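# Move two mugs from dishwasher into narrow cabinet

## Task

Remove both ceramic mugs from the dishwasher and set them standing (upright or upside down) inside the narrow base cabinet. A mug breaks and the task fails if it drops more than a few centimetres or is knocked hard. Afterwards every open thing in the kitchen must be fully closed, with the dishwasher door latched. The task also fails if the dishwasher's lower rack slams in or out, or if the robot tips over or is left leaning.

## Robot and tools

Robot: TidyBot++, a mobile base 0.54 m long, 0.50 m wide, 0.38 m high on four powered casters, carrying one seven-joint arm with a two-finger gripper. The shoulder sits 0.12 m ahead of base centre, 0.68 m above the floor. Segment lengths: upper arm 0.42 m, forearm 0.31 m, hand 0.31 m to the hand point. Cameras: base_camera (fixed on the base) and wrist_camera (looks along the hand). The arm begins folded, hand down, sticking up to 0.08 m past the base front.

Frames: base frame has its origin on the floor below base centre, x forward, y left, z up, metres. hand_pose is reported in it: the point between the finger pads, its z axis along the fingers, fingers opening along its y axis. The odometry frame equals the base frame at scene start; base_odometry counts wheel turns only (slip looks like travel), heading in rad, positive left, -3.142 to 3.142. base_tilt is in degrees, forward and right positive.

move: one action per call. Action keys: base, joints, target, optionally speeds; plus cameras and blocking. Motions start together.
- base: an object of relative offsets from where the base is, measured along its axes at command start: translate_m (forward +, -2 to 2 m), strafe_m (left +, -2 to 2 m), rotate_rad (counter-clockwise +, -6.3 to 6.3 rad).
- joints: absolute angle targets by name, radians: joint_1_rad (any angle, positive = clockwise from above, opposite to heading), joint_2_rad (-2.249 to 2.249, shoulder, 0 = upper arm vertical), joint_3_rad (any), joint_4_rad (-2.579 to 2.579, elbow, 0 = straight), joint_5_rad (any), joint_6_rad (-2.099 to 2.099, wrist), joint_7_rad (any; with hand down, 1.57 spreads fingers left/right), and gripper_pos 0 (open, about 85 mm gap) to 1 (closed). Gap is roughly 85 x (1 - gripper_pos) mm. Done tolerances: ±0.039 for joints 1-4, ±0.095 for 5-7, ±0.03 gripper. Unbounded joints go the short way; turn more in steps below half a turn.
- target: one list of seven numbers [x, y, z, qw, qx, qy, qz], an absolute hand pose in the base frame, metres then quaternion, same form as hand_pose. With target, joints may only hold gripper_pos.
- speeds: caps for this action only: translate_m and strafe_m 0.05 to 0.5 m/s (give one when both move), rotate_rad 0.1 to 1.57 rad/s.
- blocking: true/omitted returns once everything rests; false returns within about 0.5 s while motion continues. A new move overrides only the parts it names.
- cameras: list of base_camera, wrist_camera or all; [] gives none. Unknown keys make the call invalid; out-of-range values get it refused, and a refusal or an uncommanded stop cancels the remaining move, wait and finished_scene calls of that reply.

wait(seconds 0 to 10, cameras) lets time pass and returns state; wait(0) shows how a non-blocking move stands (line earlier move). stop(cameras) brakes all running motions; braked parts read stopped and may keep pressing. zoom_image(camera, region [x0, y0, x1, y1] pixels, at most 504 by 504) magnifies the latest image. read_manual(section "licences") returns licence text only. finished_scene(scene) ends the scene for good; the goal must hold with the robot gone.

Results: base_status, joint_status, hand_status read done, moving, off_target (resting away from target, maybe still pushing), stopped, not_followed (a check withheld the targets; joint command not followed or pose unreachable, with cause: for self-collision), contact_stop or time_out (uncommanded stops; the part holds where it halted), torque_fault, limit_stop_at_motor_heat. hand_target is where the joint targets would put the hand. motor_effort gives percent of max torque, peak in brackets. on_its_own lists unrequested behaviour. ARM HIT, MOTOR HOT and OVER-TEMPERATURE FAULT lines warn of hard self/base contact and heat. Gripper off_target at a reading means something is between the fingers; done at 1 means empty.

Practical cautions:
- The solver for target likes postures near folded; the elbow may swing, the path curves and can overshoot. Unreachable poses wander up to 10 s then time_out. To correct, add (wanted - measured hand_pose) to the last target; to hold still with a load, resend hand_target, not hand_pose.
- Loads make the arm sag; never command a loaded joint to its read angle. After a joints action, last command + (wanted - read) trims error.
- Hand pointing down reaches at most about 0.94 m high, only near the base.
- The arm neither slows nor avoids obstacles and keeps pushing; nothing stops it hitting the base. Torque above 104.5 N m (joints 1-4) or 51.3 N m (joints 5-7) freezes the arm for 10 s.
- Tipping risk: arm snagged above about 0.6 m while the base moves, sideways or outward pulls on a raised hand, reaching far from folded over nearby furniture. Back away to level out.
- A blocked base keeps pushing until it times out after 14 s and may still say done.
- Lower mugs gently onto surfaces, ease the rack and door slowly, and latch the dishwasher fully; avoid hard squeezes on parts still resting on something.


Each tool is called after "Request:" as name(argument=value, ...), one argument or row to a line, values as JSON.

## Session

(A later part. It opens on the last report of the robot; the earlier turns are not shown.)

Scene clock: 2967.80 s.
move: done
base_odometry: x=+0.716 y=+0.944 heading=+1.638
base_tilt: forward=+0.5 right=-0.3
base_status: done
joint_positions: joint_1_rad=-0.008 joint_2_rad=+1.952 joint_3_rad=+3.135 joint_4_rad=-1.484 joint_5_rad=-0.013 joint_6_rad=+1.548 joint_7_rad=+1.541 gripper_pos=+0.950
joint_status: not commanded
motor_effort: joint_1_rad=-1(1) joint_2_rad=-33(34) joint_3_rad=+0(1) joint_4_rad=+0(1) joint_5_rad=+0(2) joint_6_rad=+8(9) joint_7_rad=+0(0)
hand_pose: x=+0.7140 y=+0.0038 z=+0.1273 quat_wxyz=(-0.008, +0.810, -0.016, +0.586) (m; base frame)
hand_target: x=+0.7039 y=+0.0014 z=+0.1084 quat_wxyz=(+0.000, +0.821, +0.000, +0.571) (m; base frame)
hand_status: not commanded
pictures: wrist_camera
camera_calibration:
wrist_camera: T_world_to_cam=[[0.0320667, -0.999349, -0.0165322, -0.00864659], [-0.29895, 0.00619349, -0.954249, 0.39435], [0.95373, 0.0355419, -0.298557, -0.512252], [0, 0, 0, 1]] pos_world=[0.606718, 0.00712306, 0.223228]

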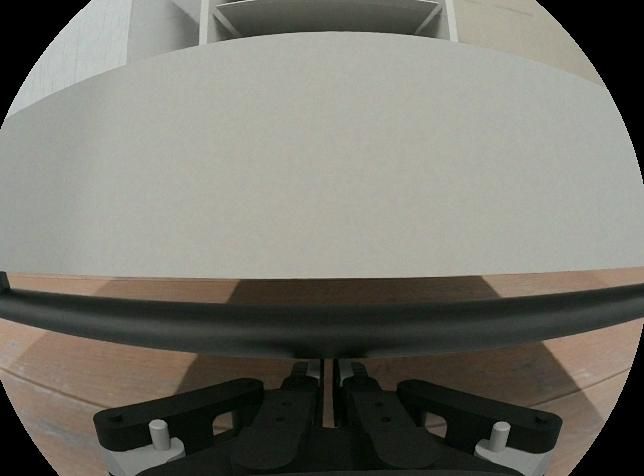

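Request:
move(
  base={"translate_m": -0.009},
  speeds={"translate_m": 0.05},
  cameras=["wrist_camera"],
)

Request:
move(
  joints={"joint_2_rad": 1.93, "joint_4_rad": -1.525, "joint_6_rad": 1.58},
  cameras=["wrist_camera", "base_camera"],
)

Request:
zoom_image(
  camera="wrist_camera",
  region=[220, 260, 440, 440],
)

Scene clock: 2979.07 s.
move: done
base_odometry: x=+0.717 y=+0.935 heading=+1.638
base_tilt: forward=+0.6 right=-0.3
base_status: done
joint_positions: joint_1_rad=-0.008 joint_2_rad=+1.956 joint_3_rad=+3.135 joint_4_rad=-1.483 joint_5_rad=-0.013 joint_6_rad=+1.548 joint_7_rad=+1.541 gripper_pos=+0.950
joint_status: not commanded
motor_effort: joint_1_rad=-1(3) joint_2_rad=-33(35) joint_3_rad=-1(2) joint_4_rad=+0(1) joint_5_rad=+0(2) joint_6_rad=+9(9) joint_7_rad=+0(1)
hand_pose: x=+0.7125 y=+0.0038 z=+0.1253 quat_wxyz=(-0.008, +0.811, -0.016, +0.585) (m; base frame)
hand_target: x=+0.7039 y=+0.0014 z=+0.1084 quat_wxyz=(+0.000, +0.821, +0.000, +0.571) (m; base frame)
hand_status: not commanded
pictures: wrist_camera
camera_calibration:
wrist_camera: T_world_to_cam=[[0.0320265, -0.999349, -0.0166086, -0.00869041], [-0.301244, 0.006193, -0.953527, 0.393439], [0.953009, 0.0355414, -0.30085, -0.510514], [0, 0, 0, 1]] pos_world=[0.605324, 0.00702306, 0.221422]

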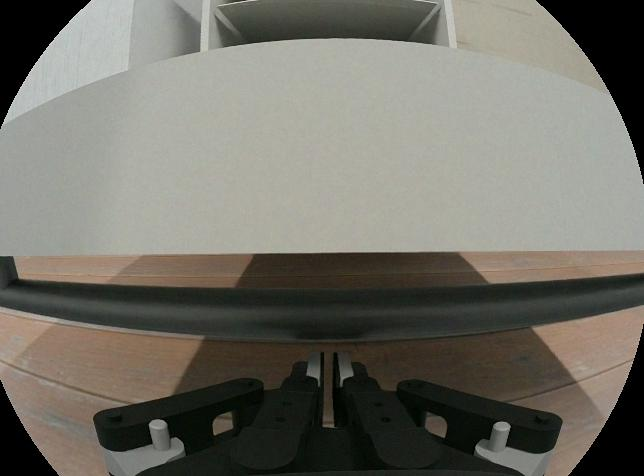

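Scene clock: 2979.83 s.
move: done
base_odometry: x=+0.717 y=+0.935 heading=+1.638
base_tilt: forward=+0.6 right=-0.3
base_status: not commanded
joint_positions: joint_1_rad=-0.008 joint_2_rad=+1.935 joint_3_rad=+3.135 joint_4_rad=-1.516 joint_5_rad=-0.013 joint_6_rad=+1.553 joint_7_rad=+1.541 gripper_pos=+0.950
joint_status: all done
motor_effort: joint_1_rad=-1(1) joint_2_rad=-33(35) joint_3_rad=+0(1) joint_4_rad=+0(1) joint_5_rad=-2(2) joint_6_rad=+9(10) joint_7_rad=+0(1)
hand_pose: x=+0.7111 y=+0.0038 z=+0.1323 quat_wxyz=(-0.008, +0.813, -0.016, +0.582) (m; base frame)
hand_target: x=+0.7130 y=+0.0014 z=+0.1416 quat_wxyz=(+0.000, +0.806, +0.000, +0.592) (m; base frame)
hand_status: not commanded
pictures: base_camera, wrist_camera
camera_calibration:
wrist_camera: T_world_to_cam=[[0.0320572, -0.999347, -0.0166891, -0.00843878], [-0.308441, 0.00599121, -0.951224, 0.404477], [0.950703, 0.0356412, -0.308048, -0.504485], [0, 0, 0, 1]] pos_world=[0.604643, 0.00712388, 0.229202]

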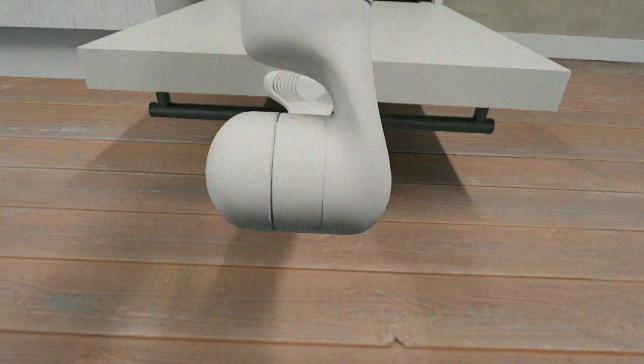

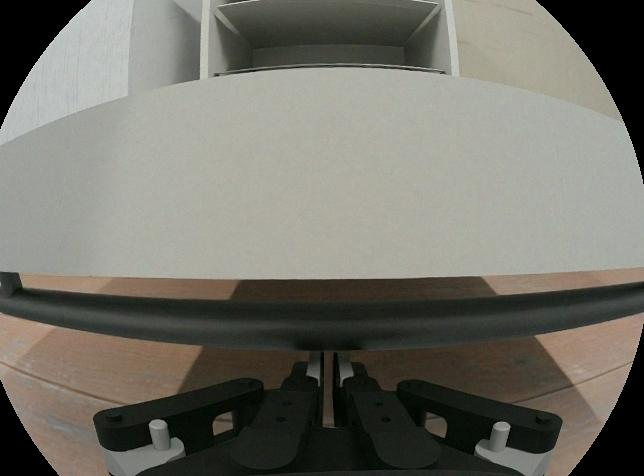

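Scaled by 2.291.

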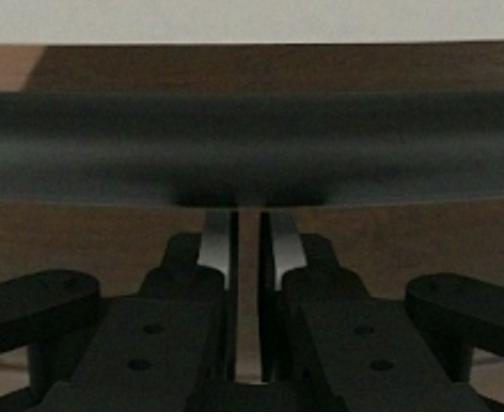

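Request:
move(
  base={"translate_m": 0.006},
  speeds={"translate_m": 0.05},
  cameras=[],
)

Request:
move(
  joints={"joint_2_rad": 1.9, "joint_4_rad": -1.575, "joint_6_rad": 1.61},
  cameras=["wrist_camera", "base_camera"],
)

Request:
zoom_image(
  camera="wrist_camera",
  region=[220, 260, 440, 440],
)

Scene clock: 2987.73 s.
move: done
base_odometry: x=+0.716 y=+0.941 heading=+1.638
base_tilt: forward=+0.5 right=-0.4
base_status: done
joint_positions: joint_1_rad=-0.008 joint_2_rad=+1.934 joint_3_rad=+3.135 joint_4_rad=-1.516 joint_5_rad=-0.013 joint_6_rad=+1.553 joint_7_rad=+1.541 gripper_pos=+0.950
joint_status: not commanded
motor_effort: joint_1_rad=-1(1) joint_2_rad=-34(36) joint_3_rad=-1(1) joint_4_rad=+0(1) joint_5_rad=-2(2) joint_6_rad=+9(11) joint_7_rad=+0(0)
hand_pose: x=+0.7117 y=+0.0038 z=+0.1331 quat_wxyz=(-0.008, +0.813, -0.016, +0.583) (m; base frame)
hand_target: x=+0.7130 y=+0.0014 z=+0.1416 quat_wxyz=(+0.000, +0.806, +0.000, +0.592) (m; base frame)
hand_status: not commanded
pictures: none
No camera images: "cameras" was empty.

Scene clock: 2988.47 s.
move: done
base_odometry: x=+0.716 y=+0.941 heading=+1.638
base_tilt: forward=+0.6 right=-0.3
base_status: not commanded
joint_positions: joint_1_rad=-0.008 joint_2_rad=+1.915 joint_3_rad=+3.135 joint_4_rad=-1.564 joint_5_rad=-0.013 joint_6_rad=+1.557 joint_7_rad=+1.541 gripper_pos=+0.950
joint_status: all done
motor_effort: joint_1_rad=-1(1) joint_2_rad=-35(35) joint_3_rad=-1(1) joint_4_rad=+0(1) joint_5_rad=-1(2) joint_6_rad=+10(11) joint_7_rad=+0(0)
hand_pose: x=+0.7035 y=+0.0038 z=+0.1363 quat_wxyz=(-0.007, +0.819, -0.016, +0.573) (m; base frame)
hand_target: x=+0.7122 y=+0.0014 z=+0.1585 quat_wxyz=(+0.000, +0.803, +0.000, +0.596) (m; base frame)
hand_status: not commanded
pictures: base_camera, wrist_camera
camera_calibration:
wrist_camera: T_world_to_cam=[[0.0319228, -0.999341, -0.0172952, -0.00793571], [-0.330052, 0.00579332, -0.943945, 0.420191], [0.943423, 0.0358417, -0.32965, -0.487969], [0, 0, 0, 1]] pos_world=[0.599299, 0.00712486, 0.235641]

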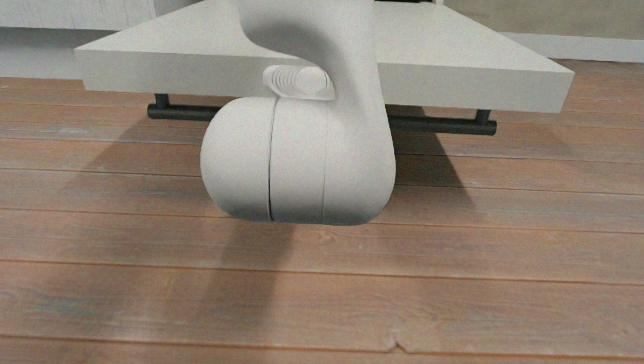

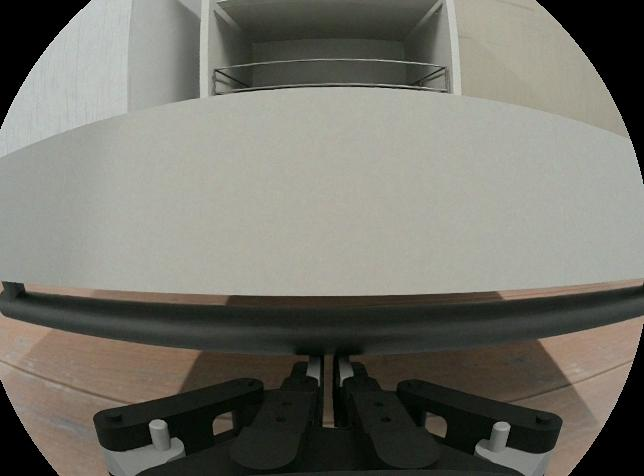

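Scaled by 2.291.

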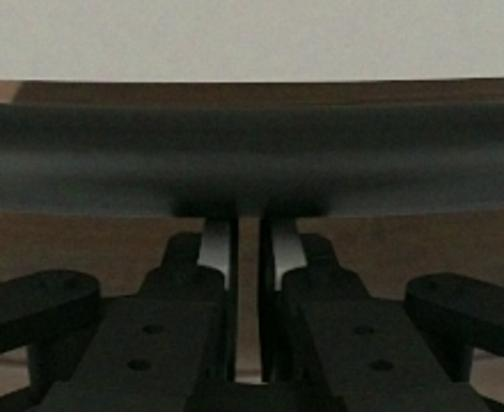

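Request:
move(
  cameras=["base_camera", "wrist_camera"],
)

Scene clock: 3003.77 s.
base_odometry: x=+0.716 y=+0.941 heading=+1.638
base_tilt: forward=+0.6 right=-0.3
base_status: not commanded
joint_positions: joint_1_rad=-0.008 joint_2_rad=+1.915 joint_3_rad=+3.135 joint_4_rad=-1.564 joint_5_rad=-0.013 joint_6_rad=+1.557 joint_7_rad=+1.541 gripper_pos=+0.950
joint_status: all done
motor_effort: joint_1_rad=-1(1) joint_2_rad=-34(35) joint_3_rad=-1(1) joint_4_rad=+0(1) joint_5_rad=-1(2) joint_6_rad=+10(11) joint_7_rad=+0(0)
hand_pose: x=+0.7035 y=+0.0038 z=+0.1363 quat_wxyz=(-0.007, +0.819, -0.016, +0.573) (m; base frame)
hand_target: x=+0.7122 y=+0.0014 z=+0.1585 quat_wxyz=(+0.000, +0.803, +0.000, +0.596) (m; base frame)
hand_status: not commanded
pictures: base_camera, wrist_camera
camera_calibration:
wrist_camera: T_world_to_cam=[[0.0319228, -0.999341, -0.0172952, -0.00793571], [-0.330052, 0.00579332, -0.943945, 0.420191], [0.943423, 0.0358417, -0.32965, -0.487969], [0, 0, 0, 1]] pos_world=[0.599299, 0.00712486, 0.235641]

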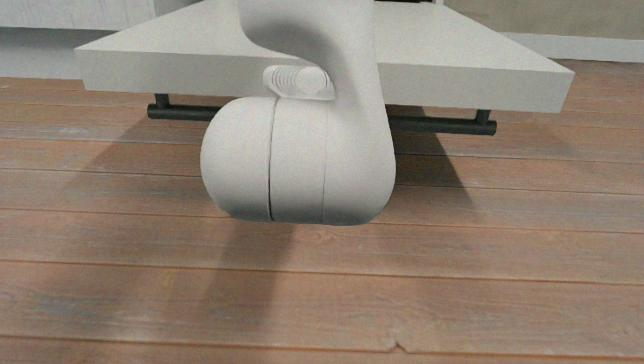

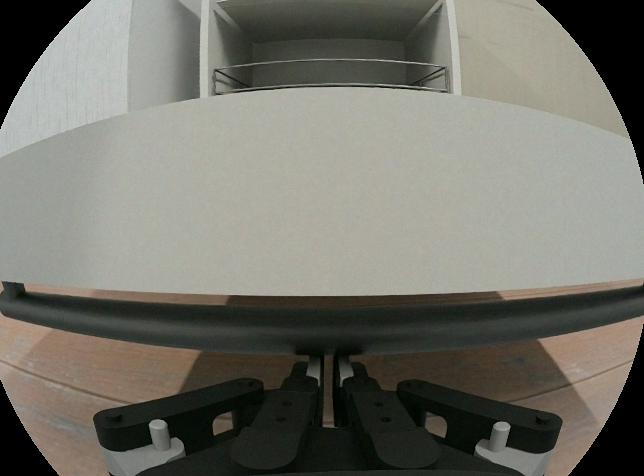

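Request:
zoom_image(
  camera="wrist_camera",
  region=[230, 280, 430, 420],
)

Request:
zoom_image(
  camera="base_camera",
  region=[130, 30, 600, 160],
)

Scaled by 2.520.

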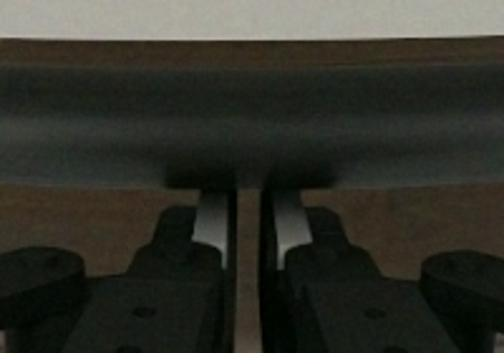

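Scaled by 1.072.

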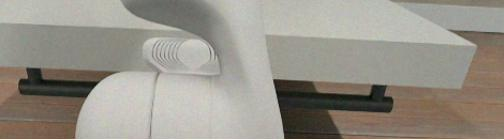

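Request:
move(
  joints={"joint_2_rad": 1.84, "joint_4_rad": -1.665, "joint_6_rad": 1.60},
  cameras=["base_camera", "wrist_camera"],
)

Scene clock: 3012.50 s.
move: done
base_odometry: x=+0.716 y=+0.941 heading=+1.638
base_tilt: forward=+0.6 right=-0.3
base_status: not commanded
joint_positions: joint_1_rad=-0.008 joint_2_rad=+1.866 joint_3_rad=+3.135 joint_4_rad=-1.658 joint_5_rad=-0.013 joint_6_rad=+1.557 joint_7_rad=+1.541 gripper_pos=+0.950
joint_status: all done
motor_effort: joint_1_rad=-1(1) joint_2_rad=-36(37) joint_3_rad=-1(1) joint_4_rad=+0(1) joint_5_rad=-1(2) joint_6_rad=+10(11) joint_7_rad=+0(1)
hand_pose: x=+0.6913 y=+0.0039 z=+0.1477 quat_wxyz=(-0.007, +0.832, -0.015, +0.554) (m; base frame)
hand_target: x=+0.7069 y=+0.0014 z=+0.1739 quat_wxyz=(+0.000, +0.815, +0.000, +0.580) (m; base frame)
hand_status: not commanded
pictures: base_camera, wrist_camera
camera_calibration:
wrist_camera: T_world_to_cam=[[0.0316751, -0.999324, -0.0186423, -0.006933], [-0.372752, 0.00549518, -0.927915, 0.454035], [0.92739, 0.0363407, -0.372326, -0.455412], [0, 0, 0, 1]] pos_world=[0.591807, 0.00712668, 0.251615]

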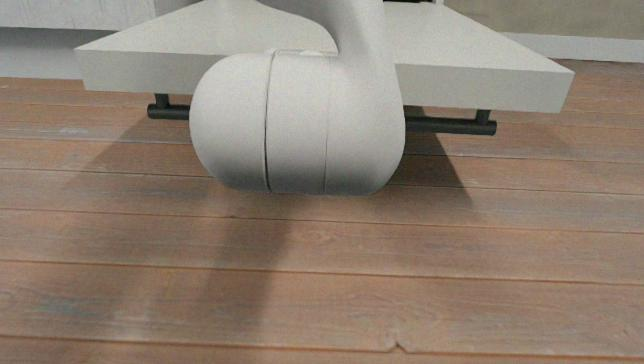

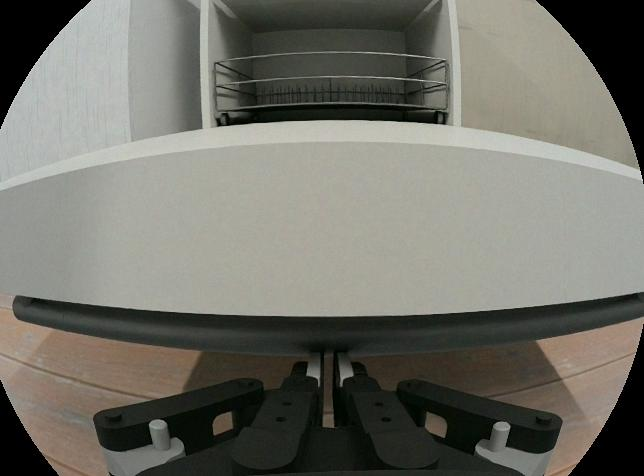

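Request:
move(
  joints={"joint_2_rad": 1.965, "joint_4_rad": -1.51, "joint_6_rad": 1.58},
  cameras=["wrist_camera"],
)

Request:
move(
  base={"translate_m": 0.018},
  speeds={"translate_m": 0.05},
  cameras=["base_camera", "wrist_camera"],
)

Scene clock: 3047.43 s.
move: done
base_odometry: x=+0.716 y=+0.941 heading=+1.638
base_tilt: forward=+0.6 right=-0.3
base_status: not commanded
joint_positions: joint_1_rad=-0.008 joint_2_rad=+1.934 joint_3_rad=+3.135 joint_4_rad=-1.526 joint_5_rad=-0.013 joint_6_rad=+1.557 joint_7_rad=+1.541 gripper_pos=+0.950
joint_status: all done
motor_effort: joint_1_rad=-1(1) joint_2_rad=-33(36) joint_3_rad=-1(1) joint_4_rad=+0(3) joint_5_rad=-1(2) joint_6_rad=+9(11) joint_7_rad=+0(0)
hand_pose: x=+0.7084 y=+0.0038 z=+0.1326 quat_wxyz=(-0.007, +0.814, -0.016, +0.581) (m; base frame)
hand_target: x=+0.6997 y=+0.0014 z=+0.1240 quat_wxyz=(+0.000, +0.812, +0.000, +0.584) (m; base frame)
hand_status: not commanded
pictures: wrist_camera
camera_calibration:
wrist_camera: T_world_to_cam=[[0.0320868, -0.999343, -0.0168446, -0.00833579], [-0.312141, 0.00599099, -0.950017, 0.406377], [0.949494, 0.0357409, -0.311744, -0.500518], [0, 0, 0, 1]] pos_world=[0.602353, 0.00712406, 0.229891]

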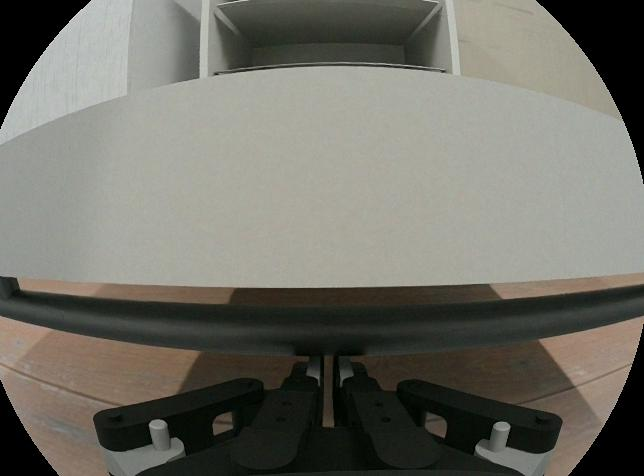

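Scene clock: 3048.30 s.
move: done
base_odometry: x=+0.715 y=+0.959 heading=+1.639
base_tilt: forward=+0.6 right=-0.3
base_status: done
joint_positions: joint_1_rad=-0.008 joint_2_rad=+1.941 joint_3_rad=+3.135 joint_4_rad=-1.526 joint_5_rad=-0.013 joint_6_rad=+1.557 joint_7_rad=+1.541 gripper_pos=+0.950
joint_status: not commanded
motor_effort: joint_1_rad=-1(1) joint_2_rad=-33(36) joint_3_rad=-1(1) joint_4_rad=+0(2) joint_5_rad=-1(2) joint_6_rad=+9(11) joint_7_rad=+0(1)
hand_pose: x=+0.7046 y=+0.0038 z=+0.1285 quat_wxyz=(-0.007, +0.816, -0.016, +0.578) (m; base frame)
hand_target: x=+0.6997 y=+0.0014 z=+0.1240 quat_wxyz=(+0.000, +0.812, +0.000, +0.584) (m; base frame)
hand_status: not commanded
pictures: base_camera, wrist_camera
camera_calibration:
wrist_camera: T_world_to_cam=[[0.031911, -0.999347, -0.0169327, -0.00826715], [-0.318442, 0.00589295, -0.947924, 0.405566], [0.947405, 0.0356412, -0.318046, -0.49594], [0, 0, 0, 1]] pos_world=[0.599269, 0.00702419, 0.226574]

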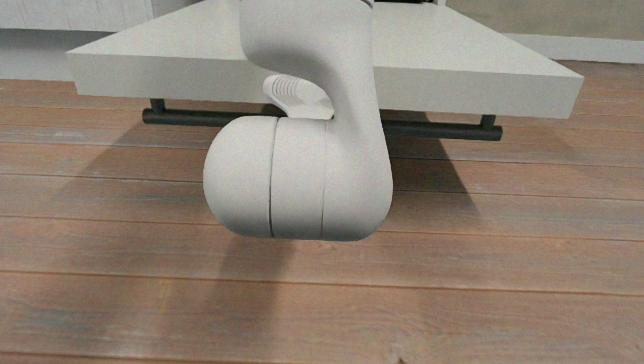

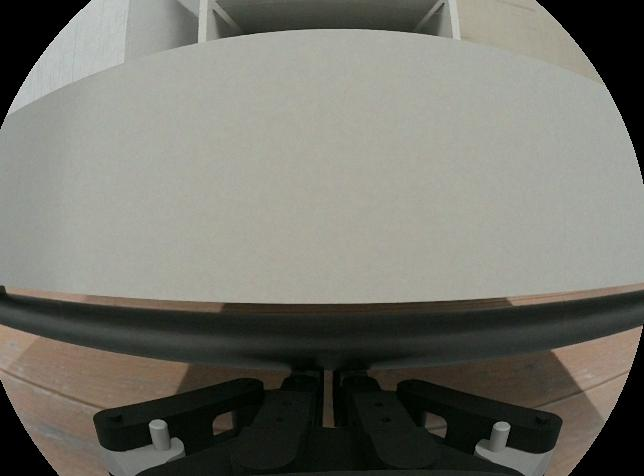

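Request:
move(
  joints={"joint_2_rad": 1.908, "joint_4_rad": -1.572, "joint_6_rad": 1.595},
  cameras=[],
)

Request:
move(
  joints={"joint_2_rad": 1.846, "joint_4_rad": -1.636, "joint_6_rad": 1.597},
  cameras=["base_camera", "wrist_camera"],
)

Scene clock: 3068.50 s.
move: done
base_odometry: x=+0.715 y=+0.959 heading=+1.639
base_tilt: forward=+0.5 right=-0.4
base_status: not commanded
joint_positions: joint_1_rad=-0.008 joint_2_rad=+1.923 joint_3_rad=+3.135 joint_4_rad=-1.566 joint_5_rad=-0.013 joint_6_rad=+1.557 joint_7_rad=+1.541 gripper_pos=+0.950
joint_status: all done
motor_effort: joint_1_rad=-1(2) joint_2_rad=-35(36) joint_3_rad=-1(1) joint_4_rad=+0(1) joint_5_rad=-1(2) joint_6_rad=+9(11) joint_7_rad=+0(0)
hand_pose: x=+0.6981 y=+0.0038 z=+0.1311 quat_wxyz=(-0.007, +0.822, -0.016, +0.569) (m; base frame)
hand_target: x=+0.7077 y=+0.0014 z=+0.1499 quat_wxyz=(+0.000, +0.809, +0.000, +0.588) (m; base frame)
hand_status: not commanded
pictures: none
No camera images: "cameras" was empty.

Scene clock: 3069.30 s.
move: off_target
base_odometry: x=+0.715 y=+0.959 heading=+1.639
base_tilt: forward=+0.6 right=-0.3
base_status: not commanded
joint_positions: joint_1_rad=-0.008 joint_2_rad=+1.892 joint_3_rad=+3.135 joint_4_rad=-1.635 joint_5_rad=-0.013 joint_6_rad=+1.557 joint_7_rad=+1.541 gripper_pos=+0.950
joint_status: joint_2_rad off_target (ended at +1.892, target +1.846); the others done
motor_effort: joint_1_rad=-1(1) joint_2_rad=-38(40) joint_3_rad=-1(1) joint_4_rad=+1(2) joint_5_rad=-2(2) joint_6_rad=+13(14) joint_7_rad=+0(0)
hand_pose: x=+0.6865 y=+0.0038 z=+0.1365 quat_wxyz=(-0.007, +0.833, -0.015, +0.553) (m; base frame)
hand_target: x=+0.7150 y=+0.0014 z=+0.1749 quat_wxyz=(+0.000, +0.809, +0.000, +0.588) (m; base frame)
hand_status: not commanded
pictures: base_camera, wrist_camera
camera_calibration:
wrist_camera: T_world_to_cam=[[0.0315539, -0.999329, -0.0186219, -0.00692708], [-0.376039, 0.00539298, -0.926588, 0.444072], [0.926066, 0.0362401, -0.375617, -0.453756], [0, 0, 0, 1]] pos_world=[0.587415, 0.00712684, 0.240905]

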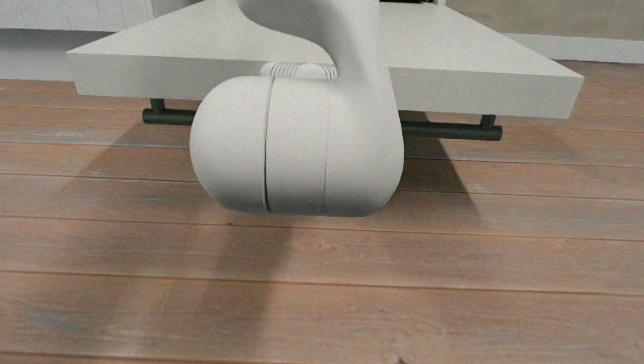

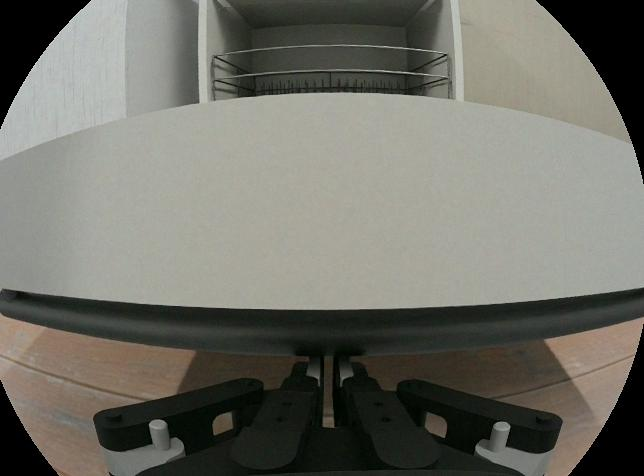

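Request:
move(
  joints={"joint_2_rad": 1.795, "joint_4_rad": -1.645, "joint_6_rad": 1.60},
  cameras=["base_camera", "wrist_camera"],
)

Scene clock: 3107.40 s.
move: off_target
base_odometry: x=+0.715 y=+0.959 heading=+1.639
base_tilt: forward=+0.5 right=-0.3
base_status: not commanded
joint_positions: joint_1_rad=-0.008 joint_2_rad=+1.878 joint_3_rad=+3.135 joint_4_rad=-1.657 joint_5_rad=-0.013 joint_6_rad=+1.554 joint_7_rad=+1.541 gripper_pos=+0.950
joint_status: joint_2_rad off_target (ended at +1.878, target +1.795); the others done
motor_effort: joint_1_rad=-1(2) joint_2_rad=-45(46) joint_3_rad=-1(2) joint_4_rad=+4(5) joint_5_rad=+0(2) joint_6_rad=+18(19) joint_7_rad=+0(0)
hand_pose: x=+0.6851 y=+0.0039 z=+0.1402 quat_wxyz=(-0.007, +0.836, -0.015, +0.548) (m; base frame)
hand_target: x=+0.7369 y=+0.0014 z=+0.2050 quat_wxyz=(+0.000, +0.796, +0.000, +0.606) (m; base frame)
hand_status: not commanded
pictures: base_camera, wrist_camera
camera_calibration:
wrist_camera: T_world_to_cam=[[0.0314565, -0.999325, -0.0189788, -0.00668324], [-0.385453, 0.00539059, -0.922712, 0.452833], [0.922191, 0.0363407, -0.385023, -0.447068], [0, 0, 0, 1]] pos_world=[0.587038, 0.00712702, 0.245576]

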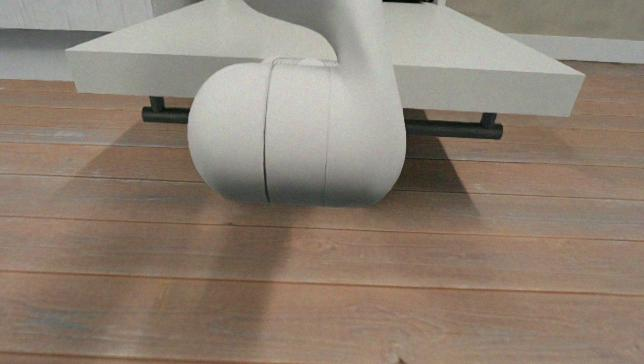

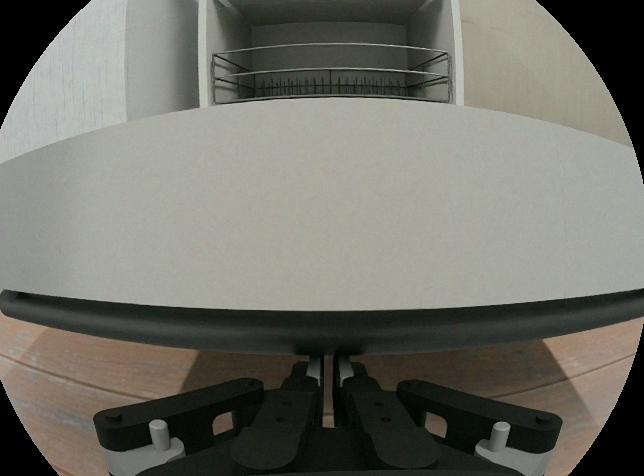

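Request:
move(
  base={"translate_m": 0.01},
  speeds={"translate_m": 0.05},
  joints={"joint_2_rad": 1.745, "joint_4_rad": -1.63, "joint_6_rad": 1.63},
  cameras=["base_camera", "wrist_camera"],
)

Scene clock: 3123.07 s.
move: off_target
base_odometry: x=+0.714 y=+0.969 heading=+1.639
base_tilt: forward=+0.5 right=-0.3
base_status: done
joint_positions: joint_1_rad=-0.008 joint_2_rad=+1.873 joint_3_rad=+3.135 joint_4_rad=-1.676 joint_5_rad=-0.013 joint_6_rad=+1.554 joint_7_rad=+1.541 gripper_pos=+0.950
joint_status: joint_2_rad off_target (ended at +1.873, target +1.745); joint_4_rad off_target (ended at -1.676, target -1.630); the others done
motor_effort: joint_1_rad=-1(2) joint_2_rad=-53(54) joint_3_rad=-1(2) joint_4_rad=+10(10) joint_5_rad=-1(2) joint_6_rad=+22(23) joint_7_rad=+0(0)
hand_pose: x=+0.6797 y=+0.0039 z=+0.1398 quat_wxyz=(-0.007, +0.840, -0.015, +0.542) (m; base frame)
hand_target: x=+0.7673 y=+0.0014 z=+0.2491 quat_wxyz=(+0.000, +0.766, +0.000, +0.643) (m; base frame)
hand_status: not commanded
pictures: base_camera, wrist_camera
camera_calibration:
wrist_camera: T_world_to_cam=[[0.0312154, -0.999325, -0.0193455, -0.00631206], [-0.398851, 0.00529316, -0.917001, 0.458633], [0.916484, 0.0363405, -0.398416, -0.436503], [0, 0, 0, 1]] pos_world=[0.583171, 0.00712733, 0.246534]

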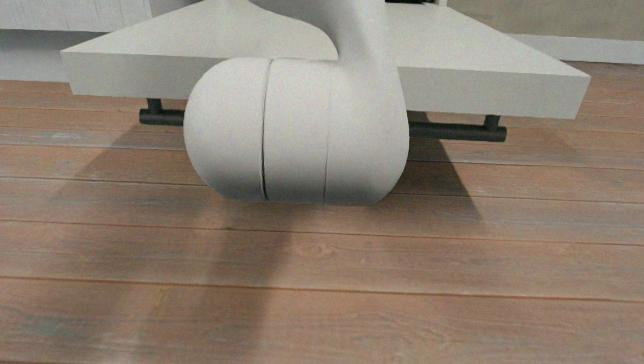

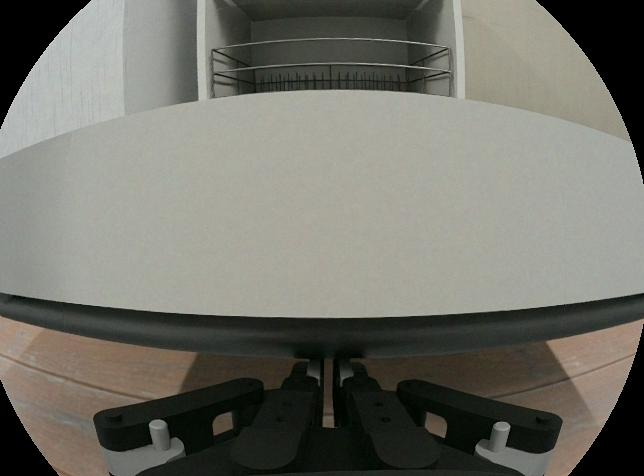

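Request:
move(
  joints={"joint_2_rad": 1.69, "joint_4_rad": -1.60, "joint_6_rad": 1.66},
  cameras=["base_camera", "wrist_camera"],
)

Scene clock: 3126.50 s.
move: off_target
base_odometry: x=+0.714 y=+0.968 heading=+1.639
base_tilt: forward=+0.5 right=-0.3
base_status: not commanded
joint_positions: joint_1_rad=-0.008 joint_2_rad=+1.832 joint_3_rad=+3.135 joint_4_rad=-1.681 joint_5_rad=-0.013 joint_6_rad=+1.554 joint_7_rad=+1.541 gripper_pos=+0.950
joint_status: joint_2_rad off_target (ended at +1.832, target +1.690); joint_4_rad off_target (ended at -1.681, target -1.600); joint_6_rad off_target (ended at +1.554, target +1.660)
motor_effort: joint_1_rad=+0(1) joint_2_rad=-58(62) joint_3_rad=-1(1) joint_4_rad=+15(18) joint_5_rad=-2(3) joint_6_rad=+21(27) joint_7_rad=+0(0)
hand_pose: x=+0.6992 y=+0.0040 z=+0.1622 quat_wxyz=(-0.007, +0.830, -0.015, +0.557) (m; base frame)
hand_target: x=+0.8010 y=+0.0014 z=+0.3024 quat_wxyz=(+0.000, +0.728, +0.000, +0.686) (m; base frame)
hand_status: not commanded
pictures: base_camera, wrist_camera
camera_calibration:
wrist_camera: T_world_to_cam=[[0.0319983, -0.999317, -0.0184789, -0.00703635], [-0.365952, 0.00549074, -0.930618, 0.466144], [0.930084, 0.0365405, -0.365526, -0.460258], [0, 0, 0, 1]] pos_world=[0.59889, 0.00722705, 0.265435]

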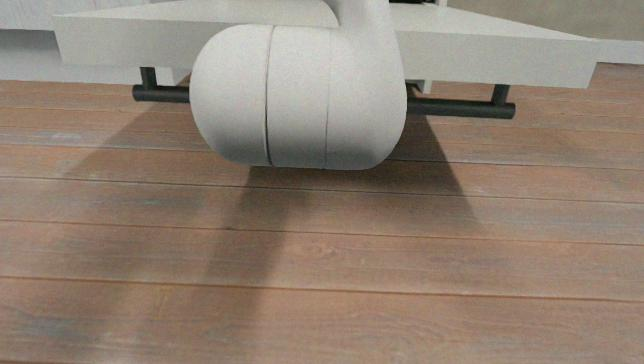

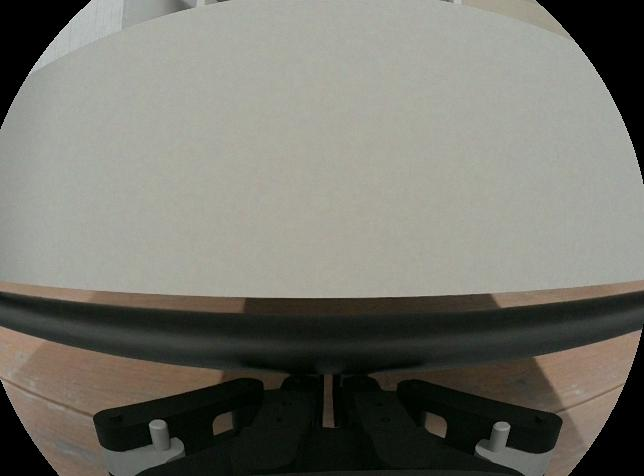

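Request:
move(
  joints={"joint_2_rad": 1.65, "joint_4_rad": -1.70, "joint_6_rad": 1.73},
  cameras=["base_camera", "wrist_camera"],
)

Scene clock: 3190.10 s.
move: off_target
base_odometry: x=+0.714 y=+0.968 heading=+1.639
base_tilt: forward=+0.6 right=-0.3
base_status: not commanded
joint_positions: joint_1_rad=-0.008 joint_2_rad=+1.778 joint_3_rad=+3.135 joint_4_rad=-1.763 joint_5_rad=-0.013 joint_6_rad=+1.593 joint_7_rad=+1.541 gripper_pos=+0.950
joint_status: joint_2_rad off_target (ended at +1.778, target +1.650); joint_4_rad off_target (ended at -1.763, target -1.700); joint_6_rad off_target (ended at +1.593, target +1.730)
motor_effort: joint_1_rad=-1(2) joint_2_rad=-56(59) joint_3_rad=-2(2) joint_4_rad=+13(14) joint_5_rad=+0(2) joint_6_rad=+20(25) joint_7_rad=+0(0)
hand_pose: x=+0.6978 y=+0.0040 z=+0.1908 quat_wxyz=(-0.007, +0.827, -0.015, +0.562) (m; base frame)
hand_target: x=+0.7843 y=+0.0014 z=+0.3256 quat_wxyz=(+0.000, +0.724, +0.000, +0.689) (m; base frame)
hand_status: not commanded
pictures: base_camera, wrist_camera
camera_calibration:
wrist_camera: T_world_to_cam=[[0.0325307, -0.999312, -0.0178208, -0.00695556], [-0.355548, 0.00509336, -0.934644, 0.485818], [0.934092, 0.0367408, -0.355138, -0.45328], [0, 0, 0, 1]] pos_world=[0.596363, 0.00722867, 0.292966]

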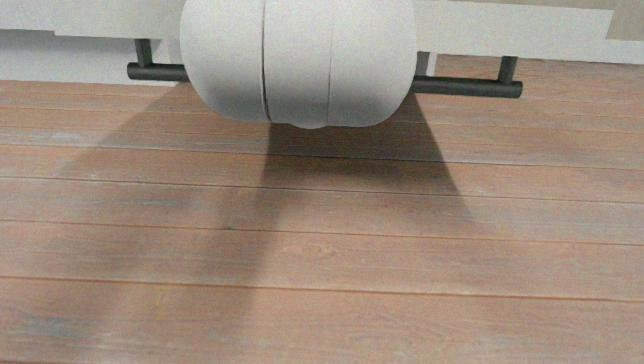

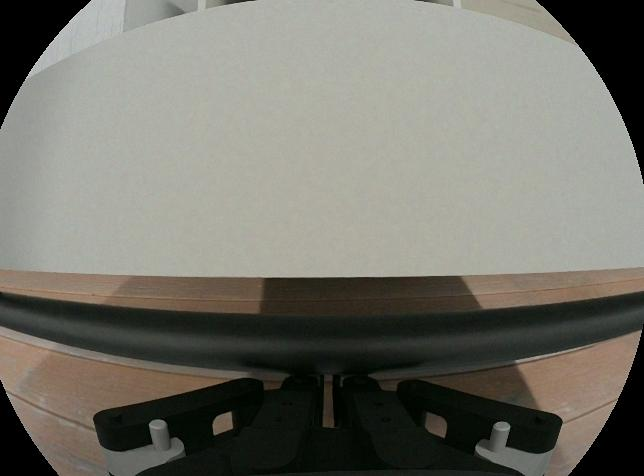

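Request:
move(
  joints={"joint_2_rad": 1.60, "joint_4_rad": -1.78, "joint_6_rad": 1.75},
  cameras=[],
)

Request:
move(
  joints={"joint_2_rad": 1.55, "joint_4_rad": -1.86, "joint_6_rad": 1.78},
  cameras=["base_camera", "wrist_camera"],
)

Scene clock: 3197.40 s.
move: off_target
base_odometry: x=+0.714 y=+0.968 heading=+1.639
base_tilt: forward=+0.6 right=-0.3
base_status: not commanded
joint_positions: joint_1_rad=-0.008 joint_2_rad=+1.718 joint_3_rad=+3.135 joint_4_rad=-1.840 joint_5_rad=-0.013 joint_6_rad=+1.613 joint_7_rad=+1.541 gripper_pos=+0.950
joint_status: joint_2_rad off_target (ended at +1.718, target +1.600); joint_4_rad off_target (ended at -1.840, target -1.780); joint_6_rad off_target (ended at +1.613, target +1.750)
motor_effort: joint_1_rad=-1(2) joint_2_rad=-55(58) joint_3_rad=-2(2) joint_4_rad=+12(13) joint_5_rad=+0(2) joint_6_rad=+21(23) joint_7_rad=+0(0)
hand_pose: x=+0.6977 y=+0.0041 z=+0.2187 quat_wxyz=(-0.007, +0.826, -0.015, +0.563) (m; base frame)
hand_target: x=+0.7761 y=+0.0014 z=+0.3456 quat_wxyz=(+0.000, +0.728, +0.000, +0.686) (m; base frame)
hand_status: not commanded
pictures: none
No camera images: "cameras" was empty.

Scene clock: 3198.33 s.
move: off_target
base_odometry: x=+0.714 y=+0.968 heading=+1.639
base_tilt: forward=+0.5 right=-0.4
base_status: not commanded
joint_positions: joint_1_rad=-0.008 joint_2_rad=+1.656 joint_3_rad=+3.135 joint_4_rad=-1.916 joint_5_rad=-0.013 joint_6_rad=+1.651 joint_7_rad=+1.541 gripper_pos=+0.950
joint_status: joint_2_rad off_target (ended at +1.656, target +1.550); joint_4_rad off_target (ended at -1.915, target -1.860); joint_6_rad off_target (ended at +1.651, target +1.780)
motor_effort: joint_1_rad=-1(2) joint_2_rad=-53(56) joint_3_rad=-1(2) joint_4_rad=+11(13) joint_5_rad=+0(1) joint_6_rad=+20(22) joint_7_rad=+0(0)
hand_pose: x=+0.6997 y=+0.0042 z=+0.2538 quat_wxyz=(-0.008, +0.819, -0.015, +0.573) (m; base frame)
hand_target: x=+0.7670 y=+0.0014 z=+0.3690 quat_wxyz=(+0.000, +0.728, +0.000, +0.686) (m; base frame)
hand_status: not commanded
pictures: base_camera, wrist_camera
camera_calibration:
wrist_camera: T_world_to_cam=[[0.0339077, -0.999289, -0.0164703, -0.00705186], [-0.329221, 0.00439201, -0.944243, 0.52928], [0.943644, 0.0374395, -0.328838, -0.446149], [0, 0, 0, 1]] pos_world=[0.595494, 0.00733212, 0.352942]

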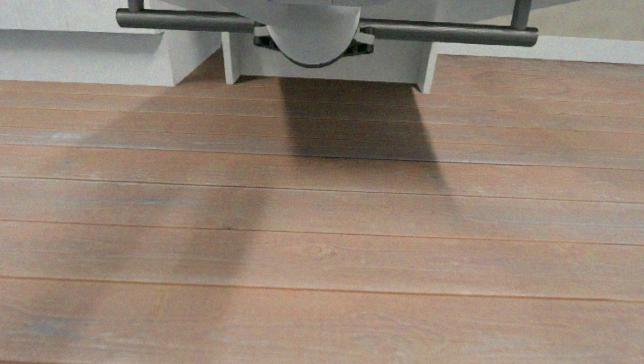

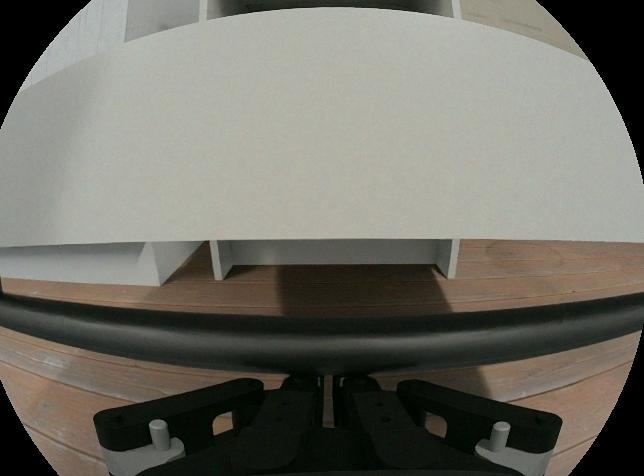

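Request:
move(
  joints={"joint_2_rad": 1.51, "joint_4_rad": -1.915, "joint_6_rad": 1.80},
  cameras=[],
)

Request:
move(
  joints={"joint_2_rad": 1.465, "joint_4_rad": -1.967, "joint_6_rad": 1.81},
  cameras=["base_camera", "wrist_camera"],
)

Scene clock: 3215.50 s.
move: off_target
base_odometry: x=+0.714 y=+0.968 heading=+1.639
base_tilt: forward=+0.6 right=-0.3
base_status: not commanded
joint_positions: joint_1_rad=-0.008 joint_2_rad=+1.608 joint_3_rad=+3.135 joint_4_rad=-1.965 joint_5_rad=-0.013 joint_6_rad=+1.676 joint_7_rad=+1.541 gripper_pos=+0.950
joint_status: joint_2_rad off_target (ended at +1.608, target +1.510); joint_4_rad off_target (ended at -1.965, target -1.915); joint_6_rad off_target (ended at +1.676, target +1.800)
motor_effort: joint_1_rad=-1(2) joint_2_rad=-52(54) joint_3_rad=-2(2) joint_4_rad=+11(11) joint_5_rad=+0(2) joint_6_rad=+18(22) joint_7_rad=+0(0)
hand_pose: x=+0.7026 y=+0.0042 z=+0.2806 quat_wxyz=(-0.008, +0.813, -0.014, +0.582) (m; base frame)
hand_target: x=+0.7619 y=+0.0014 z=+0.3887 quat_wxyz=(+0.000, +0.726, +0.000, +0.688) (m; base frame)
hand_status: not commanded
pictures: none
No camera images: "cameras" was empty.

Scene clock: 3216.40 s.
move: off_target
base_odometry: x=+0.714 y=+0.968 heading=+1.639
base_tilt: forward=+0.5 right=-0.3
base_status: not commanded
joint_positions: joint_1_rad=-0.008 joint_2_rad=+1.554 joint_3_rad=+3.135 joint_4_rad=-2.011 joint_5_rad=-0.013 joint_6_rad=+1.695 joint_7_rad=+1.541 gripper_pos=+0.950
joint_status: joint_2_rad off_target (ended at +1.554, target +1.465); joint_4_rad off_target (ended at -2.011, target -1.967); joint_6_rad off_target (ended at +1.695, target +1.810)
motor_effort: joint_1_rad=+0(2) joint_2_rad=-49(53) joint_3_rad=-1(2) joint_4_rad=+8(10) joint_5_rad=-2(3) joint_6_rad=+18(20) joint_7_rad=+0(0)
hand_pose: x=+0.7081 y=+0.0043 z=+0.3108 quat_wxyz=(-0.008, +0.804, -0.014, +0.594) (m; base frame)
hand_target: x=+0.7583 y=+0.0014 z=+0.4091 quat_wxyz=(+0.000, +0.725, +0.000, +0.689) (m; base frame)
hand_status: not commanded
pictures: base_camera, wrist_camera
camera_calibration:
wrist_camera: T_world_to_cam=[[0.0352626, -0.999272, -0.014585, -0.00789176], [-0.281012, 0.00409092, -0.959695, 0.556556], [0.959056, 0.0379399, -0.280663, -0.461171], [0, 0, 0, 1]] pos_world=[0.598967, 0.00733395, 0.404575]

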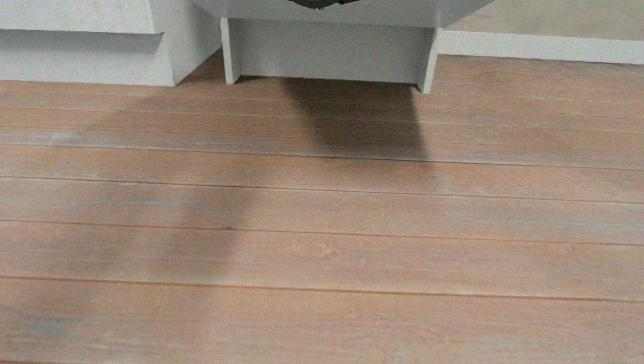

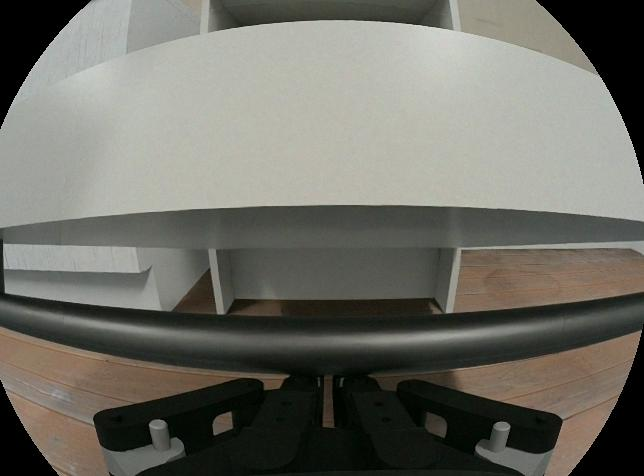

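Request:
move(
  joints={"joint_2_rad": 1.40, "joint_4_rad": -2.03, "joint_6_rad": 1.80},
  base={"translate_m": 0.007},
  speeds={"translate_m": 0.05},
  cameras=[],
)

Request:
move(
  joints={"joint_2_rad": 1.33, "joint_4_rad": -2.10, "joint_6_rad": 1.78},
  base={"translate_m": 0.006},
  speeds={"translate_m": 0.05},
  cameras=["base_camera", "wrist_camera"],
)

Scene clock: 3229.13 s.
move: off_target
base_odometry: x=+0.713 y=+0.975 heading=+1.639
base_tilt: forward=+0.6 right=-0.2
base_status: done
joint_positions: joint_1_rad=-0.008 joint_2_rad=+1.479 joint_3_rad=+3.135 joint_4_rad=-2.075 joint_5_rad=-0.013 joint_6_rad=+1.704 joint_7_rad=+1.541 gripper_pos=+0.950
joint_status: joint_2_rad off_target (ended at +1.479, target +1.400); joint_4_rad off_target (ended at -2.075, target -2.030); joint_6_rad off_target (ended at +1.704, target +1.800)
motor_effort: joint_1_rad=+0(2) joint_2_rad=-47(53) joint_3_rad=-1(2) joint_4_rad=+9(11) joint_5_rad=-1(2) joint_6_rad=+17(21) joint_7_rad=+0(0)
hand_pose: x=+0.7115 y=+0.0043 z=+0.3470 quat_wxyz=(-0.008, +0.798, -0.014, +0.602) (m; base frame)
hand_target: x=+0.7550 y=+0.0014 z=+0.4335 quat_wxyz=(+0.000, +0.728, +0.000, +0.686) (m; base frame)
hand_status: not commanded
pictures: none
No camera images: "cameras" was empty.

Scene clock: 3230.10 s.
move: off_target
base_odometry: x=+0.713 y=+0.981 heading=+1.640
base_tilt: forward=+0.6 right=-0.3
base_status: done
joint_positions: joint_1_rad=-0.008 joint_2_rad=+1.388 joint_3_rad=+3.135 joint_4_rad=-2.124 joint_5_rad=-0.013 joint_6_rad=+1.708 joint_7_rad=+1.541 gripper_pos=+0.950
joint_status: joint_2_rad off_target (ended at +1.388, target +1.330); the others done
motor_effort: joint_1_rad=-1(2) joint_2_rad=-44(51) joint_3_rad=-1(2) joint_4_rad=+7(10) joint_5_rad=-1(2) joint_6_rad=+15(21) joint_7_rad=+0(0)
hand_pose: x=+0.7220 y=+0.0045 z=+0.3935 quat_wxyz=(-0.009, +0.784, -0.014, +0.620) (m; base frame)
hand_target: x=+0.7485 y=+0.0014 z=+0.4561 quat_wxyz=(+0.000, +0.735, +0.000, +0.679) (m; base frame)
hand_status: not commanded
pictures: base_camera, wrist_camera
camera_calibration:
wrist_camera: T_world_to_cam=[[0.0368864, -0.99924, -0.0125879, -0.00891545], [-0.216895, 0.00429095, -0.976186, 0.600109], [0.975498, 0.0387382, -0.216572, -0.488366], [0, 0, 0, 1]] pos_world=[0.60689, 0.0074347, 0.47994]

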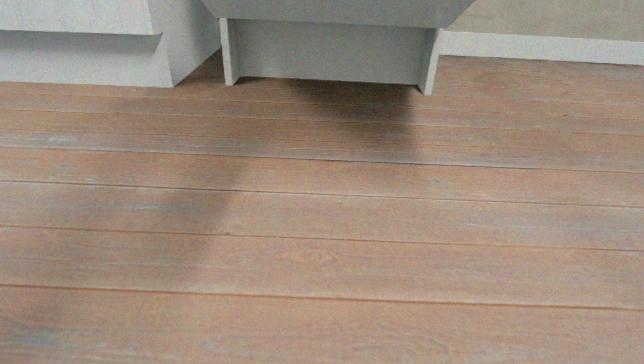

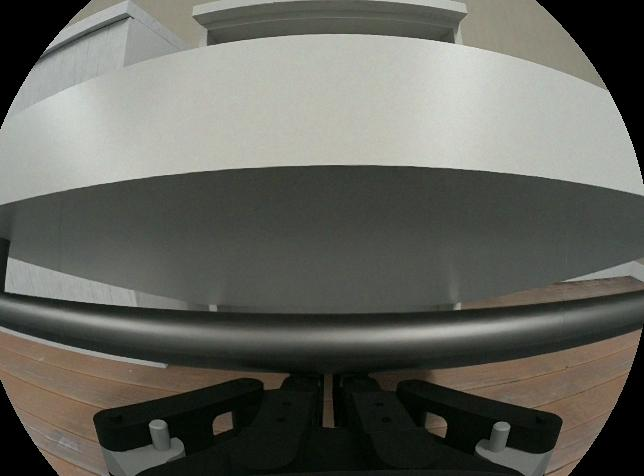

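Request:
move(
  joints={"joint_2_rad": 1.28, "joint_4_rad": -2.145, "joint_6_rad": 1.765},
  base={"translate_m": 0.009},
  speeds={"translate_m": 0.05},
  cameras=[],
)

Request:
move(
  joints={"joint_2_rad": 1.23, "joint_4_rad": -2.19, "joint_6_rad": 1.755},
  base={"translate_m": 0.009},
  speeds={"translate_m": 0.05},
  cameras=["base_camera", "wrist_camera"],
)

Scene clock: 3243.57 s.
move: off_target
base_odometry: x=+0.712 y=+0.990 heading=+1.640
base_tilt: forward=+0.6 right=-0.3
base_status: done
joint_positions: joint_1_rad=-0.008 joint_2_rad=+1.343 joint_3_rad=+3.135 joint_4_rad=-2.157 joint_5_rad=-0.013 joint_6_rad=+1.706 joint_7_rad=+1.541 gripper_pos=+0.950
joint_status: joint_2_rad off_target (ended at +1.343, target +1.280); the others done
motor_effort: joint_1_rad=-2(2) joint_2_rad=-44(48) joint_3_rad=-2(2) joint_4_rad=+5(8) joint_5_rad=-1(2) joint_6_rad=+15(20) joint_7_rad=+0(0)
hand_pose: x=+0.7222 y=+0.0045 z=+0.4138 quat_wxyz=(-0.009, +0.781, -0.013, +0.624) (m; base frame)
hand_target: x=+0.7442 y=+0.0014 z=+0.4729 quat_wxyz=(+0.000, +0.738, +0.000, +0.675) (m; base frame)
hand_status: not commanded
pictures: none
No camera images: "cameras" was empty.

Scene clock: 3244.50 s.
move: off_target
base_odometry: x=+0.711 y=+0.999 heading=+1.640
base_tilt: forward=+0.5 right=-0.3
base_status: done
joint_positions: joint_1_rad=-0.008 joint_2_rad=+1.291 joint_3_rad=+3.135 joint_4_rad=-2.197 joint_5_rad=-0.013 joint_6_rad=+1.706 joint_7_rad=+1.541 gripper_pos=+0.950
joint_status: joint_2_rad off_target (ended at +1.291, target +1.230); the others done
motor_effort: joint_1_rad=-2(2) joint_2_rad=-43(47) joint_3_rad=-2(2) joint_4_rad=+4(7) joint_5_rad=-1(2) joint_6_rad=+16(19) joint_7_rad=+0(0)
hand_pose: x=+0.7208 y=+0.0045 z=+0.4369 quat_wxyz=(-0.009, +0.778, -0.013, +0.628) (m; base frame)
hand_target: x=+0.7391 y=+0.0014 z=+0.4909 quat_wxyz=(+0.000, +0.740, +0.000, +0.673) (m; base frame)
hand_status: not commanded
pictures: base_camera, wrist_camera
camera_calibration:
wrist_camera: T_world_to_cam=[[0.0375545, -0.999225, -0.0117999, -0.00910392], [-0.196508, 0.00419323, -0.980493, 0.629374], [0.979783, 0.0391407, -0.196198, -0.489815], [0, 0, 0, 1]] pos_world=[0.603931, 0.00743572, 0.520889]

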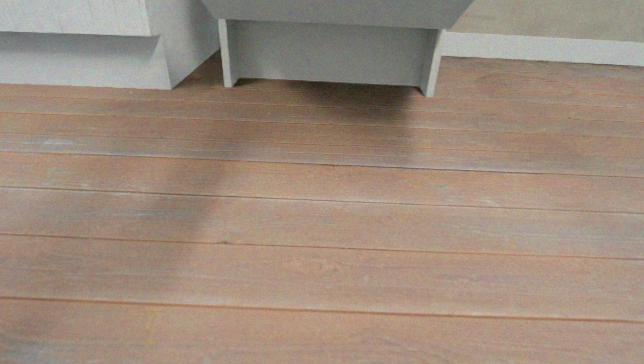

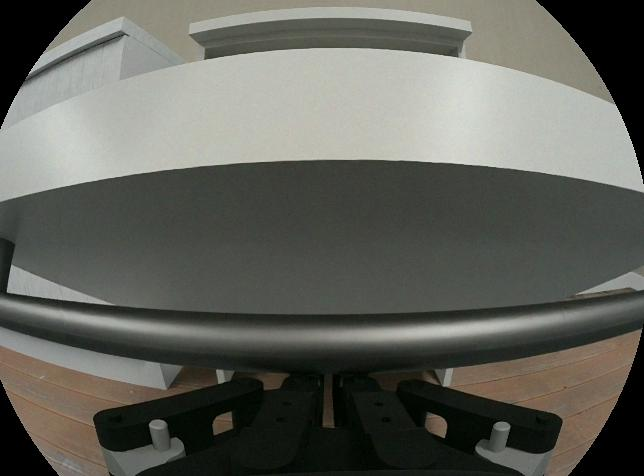

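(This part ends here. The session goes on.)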